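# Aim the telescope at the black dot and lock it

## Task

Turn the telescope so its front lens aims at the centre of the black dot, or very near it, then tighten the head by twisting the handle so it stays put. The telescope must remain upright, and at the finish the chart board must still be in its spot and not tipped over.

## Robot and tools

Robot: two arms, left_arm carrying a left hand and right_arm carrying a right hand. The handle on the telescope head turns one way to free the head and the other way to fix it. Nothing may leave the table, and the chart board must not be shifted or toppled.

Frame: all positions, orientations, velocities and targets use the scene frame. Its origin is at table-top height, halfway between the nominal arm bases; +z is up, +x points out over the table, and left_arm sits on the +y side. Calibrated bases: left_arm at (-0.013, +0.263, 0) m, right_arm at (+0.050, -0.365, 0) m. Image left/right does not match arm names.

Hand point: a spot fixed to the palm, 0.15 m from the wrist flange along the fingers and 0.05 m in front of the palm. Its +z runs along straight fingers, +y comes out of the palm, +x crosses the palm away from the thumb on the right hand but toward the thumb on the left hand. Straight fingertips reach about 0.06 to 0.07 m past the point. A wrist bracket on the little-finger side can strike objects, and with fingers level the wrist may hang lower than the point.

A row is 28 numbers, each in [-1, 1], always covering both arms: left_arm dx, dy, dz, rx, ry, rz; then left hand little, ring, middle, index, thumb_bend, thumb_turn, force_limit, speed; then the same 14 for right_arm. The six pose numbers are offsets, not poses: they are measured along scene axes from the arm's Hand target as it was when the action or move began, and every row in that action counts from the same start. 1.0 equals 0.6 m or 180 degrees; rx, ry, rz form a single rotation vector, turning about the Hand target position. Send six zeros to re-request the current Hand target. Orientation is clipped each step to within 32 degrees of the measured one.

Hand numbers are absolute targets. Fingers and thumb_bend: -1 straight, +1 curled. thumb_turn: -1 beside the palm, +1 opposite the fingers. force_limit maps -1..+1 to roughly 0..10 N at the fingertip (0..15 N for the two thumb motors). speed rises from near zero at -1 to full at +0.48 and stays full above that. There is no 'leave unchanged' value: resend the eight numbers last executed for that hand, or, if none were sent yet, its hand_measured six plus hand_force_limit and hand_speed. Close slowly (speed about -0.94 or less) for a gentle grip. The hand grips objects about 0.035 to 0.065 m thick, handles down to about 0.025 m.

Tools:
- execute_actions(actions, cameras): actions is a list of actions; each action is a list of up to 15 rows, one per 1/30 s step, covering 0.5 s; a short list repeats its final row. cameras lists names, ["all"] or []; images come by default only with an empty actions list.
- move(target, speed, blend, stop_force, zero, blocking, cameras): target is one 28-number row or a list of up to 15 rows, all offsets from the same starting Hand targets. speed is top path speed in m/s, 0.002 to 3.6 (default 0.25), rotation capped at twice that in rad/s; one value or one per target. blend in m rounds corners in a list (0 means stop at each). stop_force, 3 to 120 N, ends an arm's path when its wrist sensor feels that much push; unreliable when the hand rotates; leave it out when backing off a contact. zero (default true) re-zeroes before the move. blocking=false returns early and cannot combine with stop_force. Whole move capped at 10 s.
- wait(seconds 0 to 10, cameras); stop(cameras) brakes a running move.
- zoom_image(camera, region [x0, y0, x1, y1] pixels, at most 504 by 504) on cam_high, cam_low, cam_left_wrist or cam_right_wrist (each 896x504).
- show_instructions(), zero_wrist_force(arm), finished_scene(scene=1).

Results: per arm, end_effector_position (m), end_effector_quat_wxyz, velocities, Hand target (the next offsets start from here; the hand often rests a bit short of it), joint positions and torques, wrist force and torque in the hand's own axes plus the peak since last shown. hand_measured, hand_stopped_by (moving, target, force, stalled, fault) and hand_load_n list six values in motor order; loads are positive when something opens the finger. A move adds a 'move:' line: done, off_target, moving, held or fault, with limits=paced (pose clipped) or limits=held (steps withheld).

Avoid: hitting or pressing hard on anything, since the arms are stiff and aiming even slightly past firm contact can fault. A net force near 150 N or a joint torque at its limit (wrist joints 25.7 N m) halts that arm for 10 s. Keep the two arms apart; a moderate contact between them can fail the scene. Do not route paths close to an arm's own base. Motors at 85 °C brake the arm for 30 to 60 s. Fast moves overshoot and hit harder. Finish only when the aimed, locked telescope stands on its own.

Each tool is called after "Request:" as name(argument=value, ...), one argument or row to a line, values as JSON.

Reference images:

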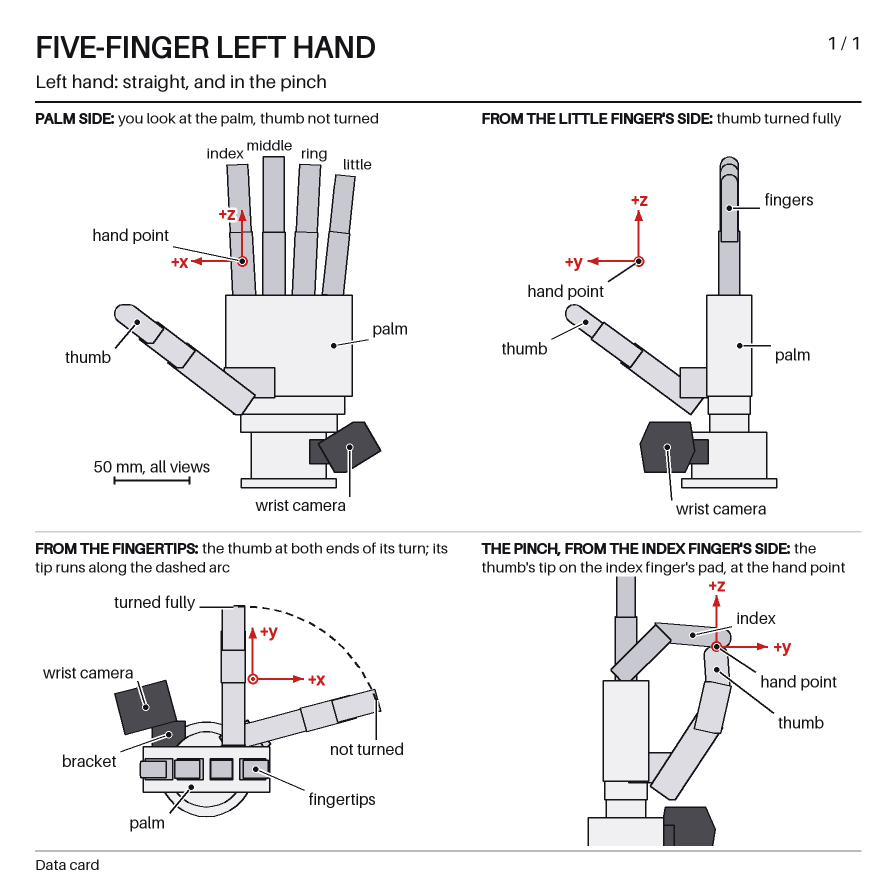

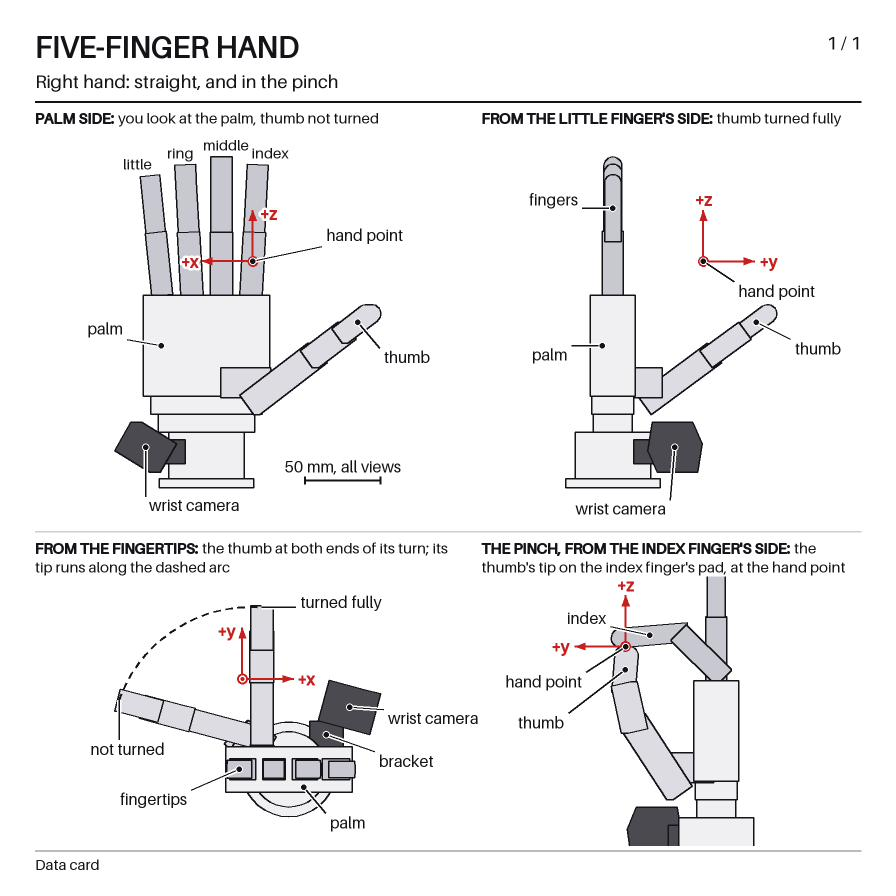

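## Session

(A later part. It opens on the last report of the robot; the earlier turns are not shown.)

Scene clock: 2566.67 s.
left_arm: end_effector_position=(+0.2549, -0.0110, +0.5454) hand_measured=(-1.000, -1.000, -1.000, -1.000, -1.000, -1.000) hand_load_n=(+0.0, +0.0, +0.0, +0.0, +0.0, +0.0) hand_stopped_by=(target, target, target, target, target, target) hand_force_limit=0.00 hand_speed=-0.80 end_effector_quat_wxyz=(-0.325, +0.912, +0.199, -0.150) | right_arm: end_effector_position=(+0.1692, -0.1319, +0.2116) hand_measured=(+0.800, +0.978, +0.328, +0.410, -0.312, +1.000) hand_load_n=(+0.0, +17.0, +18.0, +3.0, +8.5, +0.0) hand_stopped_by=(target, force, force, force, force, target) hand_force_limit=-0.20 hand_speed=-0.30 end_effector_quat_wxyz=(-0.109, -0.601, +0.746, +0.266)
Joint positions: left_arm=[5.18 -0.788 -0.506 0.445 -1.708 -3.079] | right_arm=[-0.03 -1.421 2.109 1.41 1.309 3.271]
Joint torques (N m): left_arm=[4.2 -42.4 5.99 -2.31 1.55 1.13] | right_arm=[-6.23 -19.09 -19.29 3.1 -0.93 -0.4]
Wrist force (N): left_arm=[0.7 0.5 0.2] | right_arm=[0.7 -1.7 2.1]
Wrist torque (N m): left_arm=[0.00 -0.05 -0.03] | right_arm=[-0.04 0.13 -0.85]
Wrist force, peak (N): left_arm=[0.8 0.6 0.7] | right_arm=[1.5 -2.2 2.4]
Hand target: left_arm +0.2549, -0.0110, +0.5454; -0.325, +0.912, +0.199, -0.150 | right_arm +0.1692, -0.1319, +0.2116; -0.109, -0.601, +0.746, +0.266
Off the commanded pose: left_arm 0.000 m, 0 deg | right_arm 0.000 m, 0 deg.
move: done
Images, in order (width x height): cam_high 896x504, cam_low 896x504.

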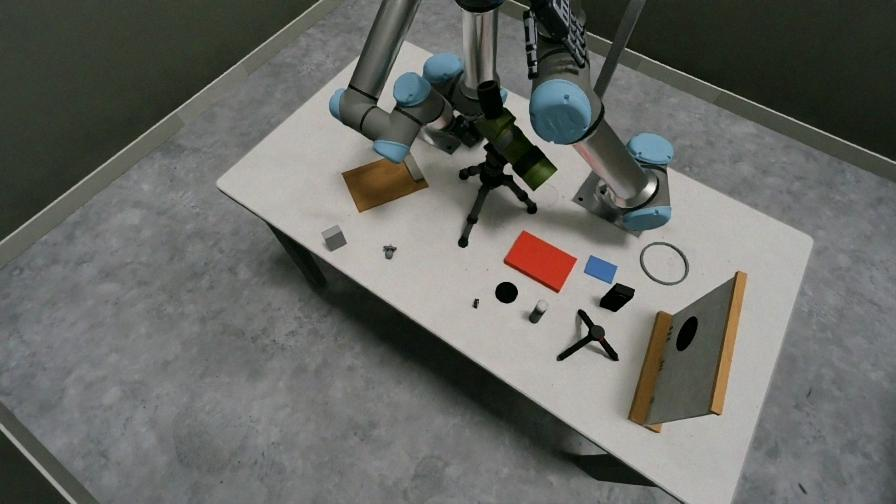

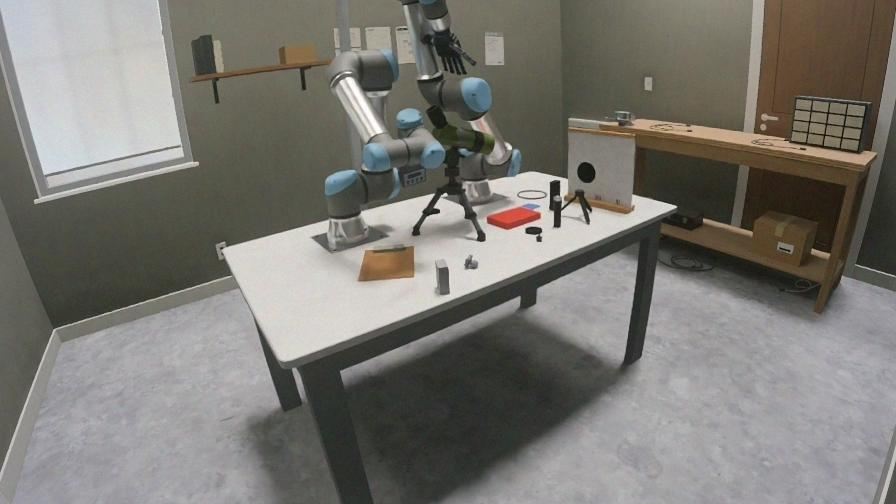

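Request:
move(
  target=[0,0,0,0,0,0,-1,-1,-1,-1,-1,-1,0,-0.8,0,0,0,0,0,0,0.7,0.9,0.25,0.35,-0.4,1,-0.2,-0.85],
  speed=0.04,
  cameras=[],
)

Request:
move(
  target=[0,0,0,0,0,0,-1,-1,-1,-1,-1,-1,0,-0.8,0,0,0,0,0,0,-1,-1,-1,-1,-1,1,-0.2,-0.5],
  speed=0.04,
  cameras=["cam_high","cam_right_wrist"],
)

Request:
zoom_image(
  camera="cam_high",
  region=[480, 115, 560, 195],
)

Scene clock: 2580.23 s.
left_arm: end_effector_position=(+0.2549, -0.0110, +0.5454) hand_measured=(-1.000, -1.000, -1.000, -1.000, -1.000, -1.000) hand_load_n=(+0.0, +0.0, +0.0, +0.0, +0.0, +0.0) hand_stopped_by=(target, target, target, target, target, target) hand_force_limit=0.00 hand_speed=-0.80 end_effector_quat_wxyz=(-0.325, +0.912, +0.199, -0.150) | right_arm: end_effector_position=(+0.1692, -0.1319, +0.2116) hand_measured=(+0.700, +0.900, +0.250, +0.350, -0.400, +1.000) hand_load_n=(+0.0, +0.0, +0.0, -0.5, +0.0, +0.0) hand_stopped_by=(target, target, target, target, target, target) hand_force_limit=-0.20 hand_speed=-0.85 end_effector_quat_wxyz=(-0.109, -0.601, +0.746, +0.266)
Joint positions: left_arm=[5.18 -0.788 -0.506 0.445 -1.708 -3.079] | right_arm=[-0.03 -1.421 2.109 1.411 1.31 3.271]
Joint torques (N m): left_arm=[3.94 -41.06 5.67 -2.38 1.51 1.31] | right_arm=[10.8 -7.89 -18.57 4.79 1.45 -1.2]
Wrist force (N): left_arm=[0.6 0.6 0.6] | right_arm=[1.5 -4.2 0.8]
Wrist torque (N m): left_arm=[0.00 -0.03 -0.05] | right_arm=[-0.23 -0.10 -0.26]
Wrist force, peak (N): left_arm=[1.0 0.5 0.4] | right_arm=[1.6 -4.4 1.2]
Hand target: left_arm +0.2549, -0.0110, +0.5454; -0.325, +0.912, +0.199, -0.150 | right_arm +0.1692, -0.1319, +0.2116; -0.109, -0.601, +0.746, +0.266
Off the commanded pose: left_arm 0.000 m, 0 deg | right_arm 0.000 m, 0 deg.
move: done
No camera images: "cameras" was empty.

Scene clock: 2581.90 s.
left_arm: end_effector_position=(+0.2549, -0.0110, +0.5454) hand_measured=(-1.000, -1.000, -1.000, -1.000, -1.000, -1.000) hand_load_n=(+0.0, +0.0, +0.0, +0.0, +0.0, +0.0) hand_stopped_by=(target, target, target, target, target, target) hand_force_limit=0.00 hand_speed=-0.80 end_effector_quat_wxyz=(-0.325, +0.912, +0.199, -0.150) | right_arm: end_effector_position=(+0.1692, -0.1319, +0.2116) hand_measured=(-1.000, -1.000, -1.000, -1.000, -1.000, +1.000) hand_load_n=(+0.0, +0.0, +0.0, +0.0, -0.5, +0.0) hand_stopped_by=(target, target, target, target, target, target) hand_force_limit=-0.20 hand_speed=-0.50 end_effector_quat_wxyz=(-0.109, -0.601, +0.746, +0.266)
Joint positions: left_arm=[5.18 -0.788 -0.506 0.445 -1.708 -3.079] | right_arm=[-0.03 -1.421 2.109 1.411 1.31 3.271]
Joint torques (N m): left_arm=[3.75 -42.19 5.4 -2.3 1.81 1.14] | right_arm=[11.16 -12.36 -10.68 5.05 1.63 -1.25]
Wrist force (N): left_arm=[0.5 0.6 0.1] | right_arm=[2.0 -3.1 0.3]
Wrist torque (N m): left_arm=[0.02 -0.03 -0.04] | right_arm=[-0.21 -0.15 -0.23]
Wrist force, peak (N): left_arm=[0.9 0.4 0.4] | right_arm=[2.1 -4.5 1.2]
Hand target: left_arm +0.2549, -0.0110, +0.5454; -0.325, +0.912, +0.199, -0.150 | right_arm +0.1692, -0.1319, +0.2116; -0.109, -0.601, +0.746, +0.266
Off the commanded pose: left_arm 0.000 m, 0 deg | right_arm 0.000 m, 0 deg.
move: done
camera_calibration:
cam_right_wrist: T_world_to_cam=[[-0.84425, -0.110686, 0.524395, 0.0110299], [0.297632, 0.716871, 0.630485, -0.0906587], [-0.445709, 0.688364, -0.572275, 0.404176], [0, 0, 0, 1]] pos_world=[0.21644, -0.212009, 0.282675]
Images, in order (width x height): cam_high 896x504, cam_right_wrist 896x504.

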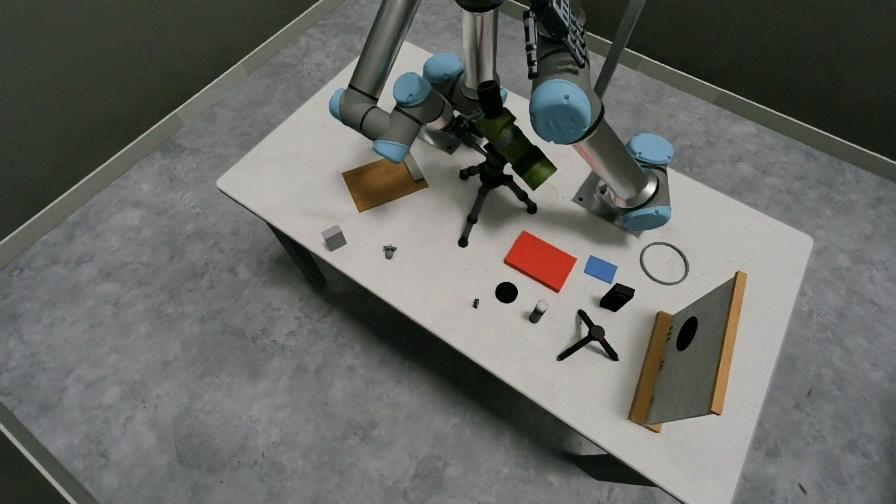

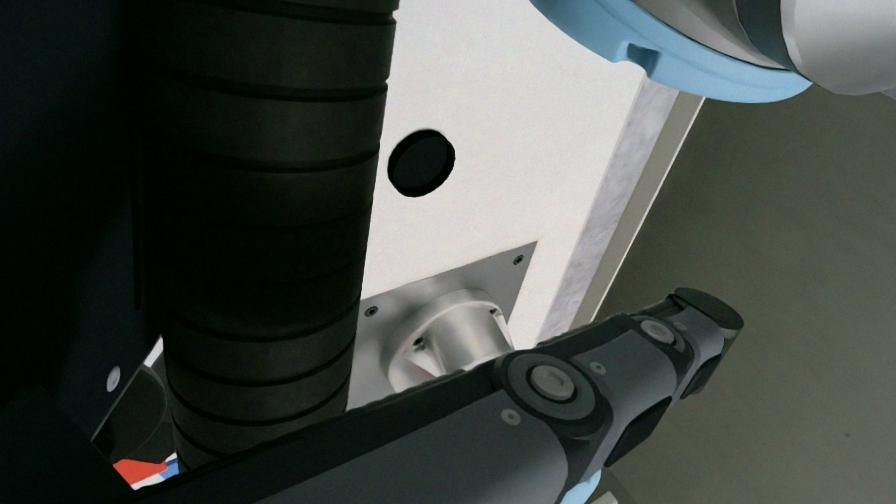

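Scaled by 6.300.

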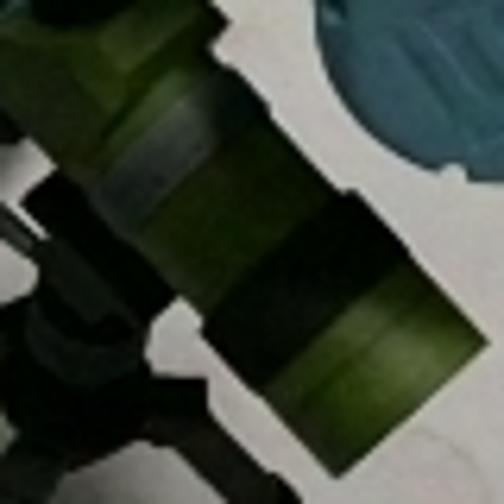

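Request:
move(
  target=[
    [0,0,0,0,0,0,-1,-1,-1,-1,-1,-1,0,-0.8,0.0042,-0.0007,-0.0026,0,0,0,-1,-1,-1,-1,-1,1,-0.2,-0.5],
    [0,0,0,0,0,0,-1,-1,-1,-1,-1,-1,0,-0.8,-0.0025,-0.049,-0.0143,0,0,0,-1,-1,-1,-1,-1,1,-0.2,-0.5],
    [0,0,0,0,0,0,-1,-1,-1,-1,-1,-1,0,-0.8,0.051,-0.164,0.079,0,0,0,-1,-1,-1,-1,-1,1,-0.2,-0.5],
    [0,0,0,0,0,0,-1,-1,-1,-1,-1,-1,0,-0.8,0.1375,-0.25,0.217,0,0,0,-1,-1,-1,-1,-1,1,-0.2,-0.5],
  ],
  speed=[0.02,0.06,0.08,0.1],
  blend=[0,0.01,0.01,0],
  cameras=["cam_high","cam_low"],
)

Request:
zoom_image(
  camera="cam_high",
  region=[480, 115, 560, 195],
)

Request:
zoom_image(
  camera="cam_low",
  region=[440, 110, 500, 170],
)

Request:
zoom_image(
  camera="cam_high",
  region=[450, 155, 550, 255],
)

Scene clock: 2597.13 s.
left_arm: end_effector_position=(+0.2549, -0.0110, +0.5454) hand_measured=(-1.000, -1.000, -1.000, -1.000, -1.000, -1.000) hand_load_n=(+0.0, +0.0, +0.0, -0.5, +0.0, +0.0) hand_stopped_by=(target, target, target, target, target, target) hand_force_limit=0.00 hand_speed=-0.80 end_effector_quat_wxyz=(-0.325, +0.912, +0.199, -0.150) | right_arm: end_effector_position=(+0.2517, -0.2820, +0.3417) hand_measured=(-1.000, -1.000, -1.000, -1.000, -1.000, +1.000) hand_load_n=(+0.0, +0.0, +0.0, +0.0, +0.0, +0.0) hand_stopped_by=(target, target, target, target, target, target) hand_force_limit=-0.20 hand_speed=-0.50 end_effector_quat_wxyz=(-0.109, -0.601, +0.746, +0.266)
Joint positions: left_arm=[5.18 -0.788 -0.506 0.445 -1.708 -3.079] | right_arm=[-0.446 -1.448 1.773 1.828 1.531 2.914]
Joint torques (N m): left_arm=[2.81 -42.34 5.39 -2.28 1.56 1.13] | right_arm=[12.27 -36.51 -23.73 3.07 -2.35 1.86]
Wrist force (N): left_arm=[0.5 0.2 0.2] | right_arm=[0.7 -0.8 -0.7]
Wrist torque (N m): left_arm=[-0.04 -0.03 -0.03] | right_arm=[-0.02 0.01 -0.07]
Wrist force, peak (N): left_arm=[1.0 0.3 0.6] | right_arm=[1.9 -4.7 0.9]
Hand target: left_arm +0.2549, -0.0110, +0.5454; -0.325, +0.912, +0.199, -0.150 | right_arm +0.2517, -0.2819, +0.3418; -0.109, -0.601, +0.746, +0.266
Off the commanded pose: left_arm 0.000 m, 0 deg | right_arm 0.000 m, 0 deg.
move: done
Images, in order (width x height): cam_high 896x504, cam_low 896x504.

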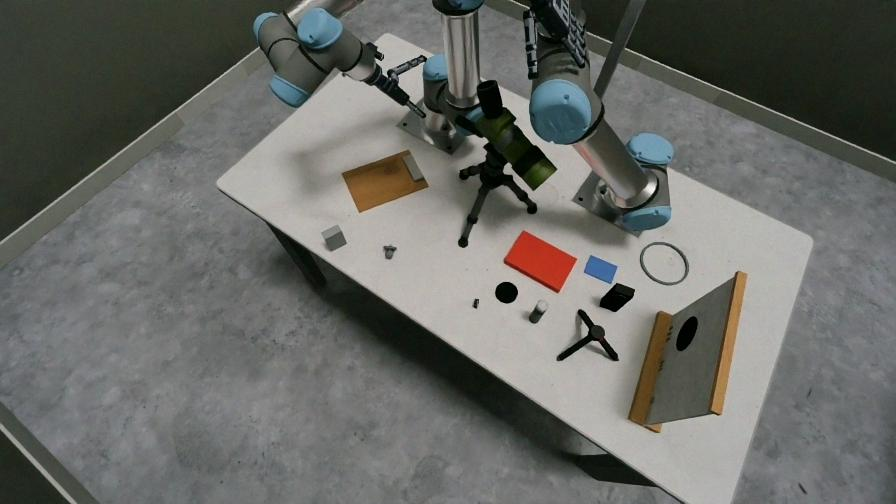

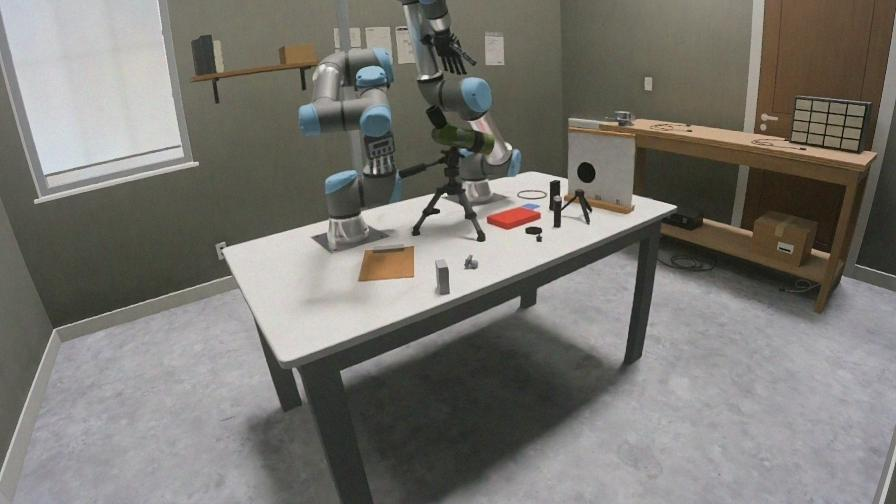

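Scaled by 6.300.

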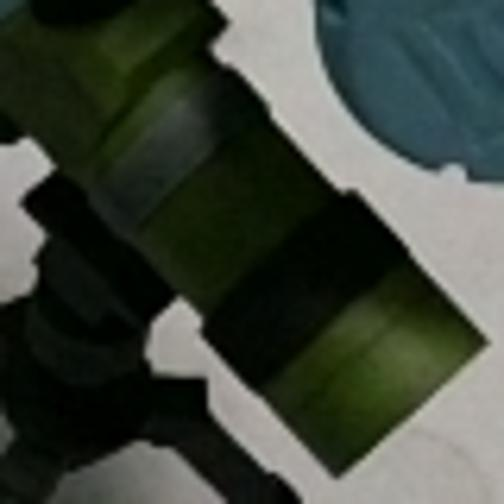

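Scaled by 8.400.

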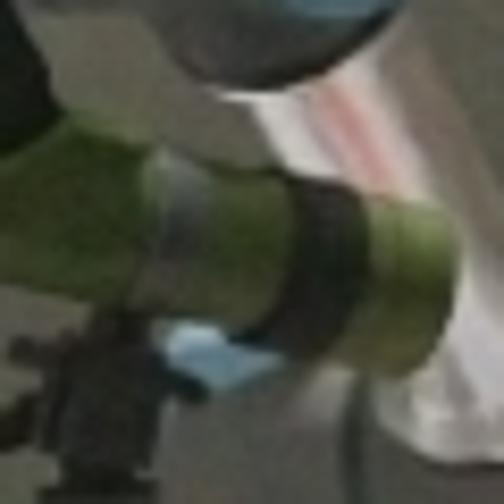

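Scaled by 5.040.

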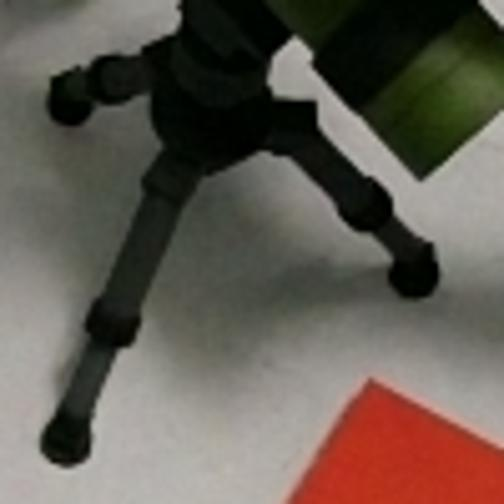

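Request:
move(
  target=[
    [0,0,0,0,0,0,-1,-1,-1,-1,-1,-1,0,-0.8,0.15,-0.2,0.25,0.129,-0.191,0.125,-1,-1,-1,-1,-1,1,-0.2,-0.5],
    [0,0,0,0,0,0,-1,-1,-1,-1,-1,-1,0,-0.8,0.297,-0.1133,0.3553,0.3852,-0.571,0.3728,-1,-1,-1,-1,-1,1,-0.2,-0.5],
    [0,0,0,0,0,0,-1,-1,-1,-1,-1,-1,0,-0.8,0.1043,-0.0717,0.5318,0.3852,-0.571,0.3728,-1,-1,-1,-1,-1,1,-0.2,-0.5],
  ],
  speed=0.25,
  blend=[0.02,0.02,0],
  cameras=["cam_right_wrist"],
)

Request:
zoom_image(
  camera="cam_right_wrist",
  region=[600, 90, 720, 210],
)

Request:
zoom_image(
  camera="cam_right_wrist",
  region=[560, 0, 660, 100],
)

Scene clock: 2616.67 s.
left_arm: end_effector_position=(+0.2549, -0.0110, +0.5454) hand_measured=(-1.000, -1.000, -1.000, -1.000, -1.000, -1.000) hand_load_n=(+0.0, +0.0, +0.0, +0.0, +0.0, +0.0) hand_stopped_by=(target, target, target, target, target, target) hand_force_limit=0.00 hand_speed=-0.80 end_effector_quat_wxyz=(-0.325, +0.912, +0.199, -0.150) | right_arm: end_effector_position=(+0.3144, -0.3250, +0.6608) hand_measured=(-1.000, -1.000, -1.000, -1.000, -1.000, +1.000) hand_load_n=(-0.5, +0.0, +0.0, +0.0, +0.0, +0.0) hand_stopped_by=(target, target, target, target, target, target) hand_force_limit=-0.20 hand_speed=-0.50 end_effector_quat_wxyz=(-0.635, +0.769, +0.069, +0.027)
Joint positions: left_arm=[5.18 -0.788 -0.506 0.445 -1.708 -3.079] | right_arm=[-0.974 -1.645 1.42 3.14 1.017 -0.011]
Joint torques (N m): left_arm=[3.23 -41.9 5.57 -2.13 1.57 1.12] | right_arm=[0.29 -23.73 -12.32 3.41 -0.54 2.05]
Wrist force (N): left_arm=[0.6 0.4 0.3] | right_arm=[1.9 -1.8 0.6]
Wrist torque (N m): left_arm=[-0.02 -0.04 -0.03] | right_arm=[-0.17 -0.37 -0.34]
Wrist force, peak (N): left_arm=[0.7 0.2 0.9] | right_arm=[0.7 -3.7 1.0]
Hand target: left_arm +0.2549, -0.0110, +0.5454; -0.325, +0.912, +0.199, -0.150 | right_arm +0.3143, -0.3249, +0.6609; -0.635, +0.769, +0.069, +0.027
Off the commanded pose: left_arm 0.000 m, 0 deg | right_arm 0.000 m, 0 deg.
move: done
camera_calibration:
cam_right_wrist: T_world_to_cam=[[0.37425, -0.21954, -0.900965, 0.40005], [-0.802089, -0.564232, -0.195691, 0.196644], [-0.465391, 0.795892, -0.387255, 0.777698], [0, 0, 0, 1]] pos_world=[0.369941, -0.420185, 0.70008]
Images, in order (width x height): cam_right_wrist 896x504.

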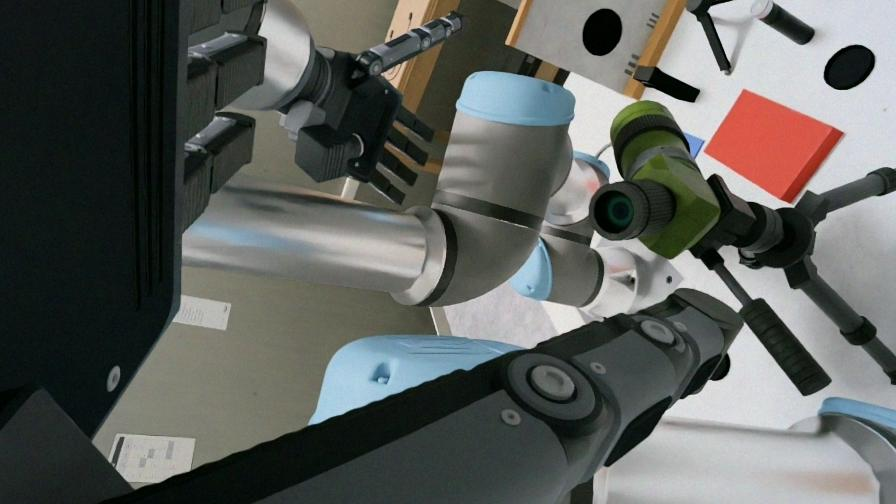

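Scaled by 4.200.

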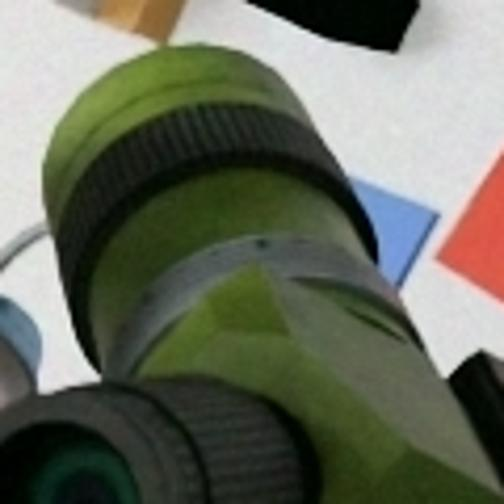

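Scaled by 5.040.

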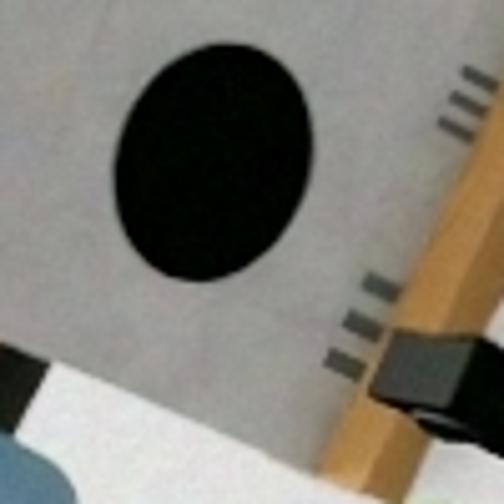

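Request:
zoom_image(
  camera="cam_right_wrist",
  region=[600, 100, 650, 190],
)

Request:
zoom_image(
  camera="cam_right_wrist",
  region=[650, 90, 710, 190],
)

Scaled by 5.600.

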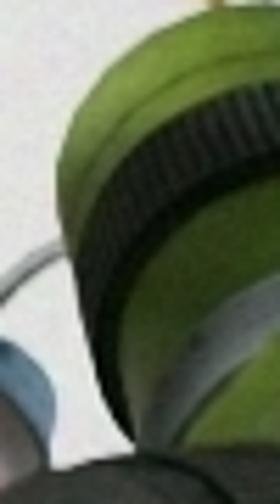

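Scaled by 5.040.

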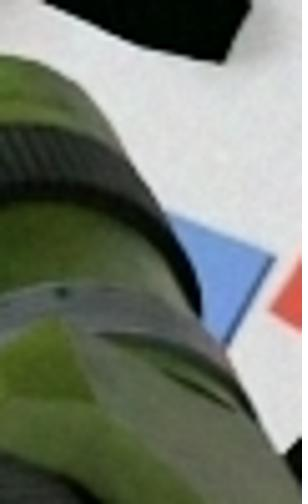

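Request:
finished_scene(
)

The scene is finished: the task was done.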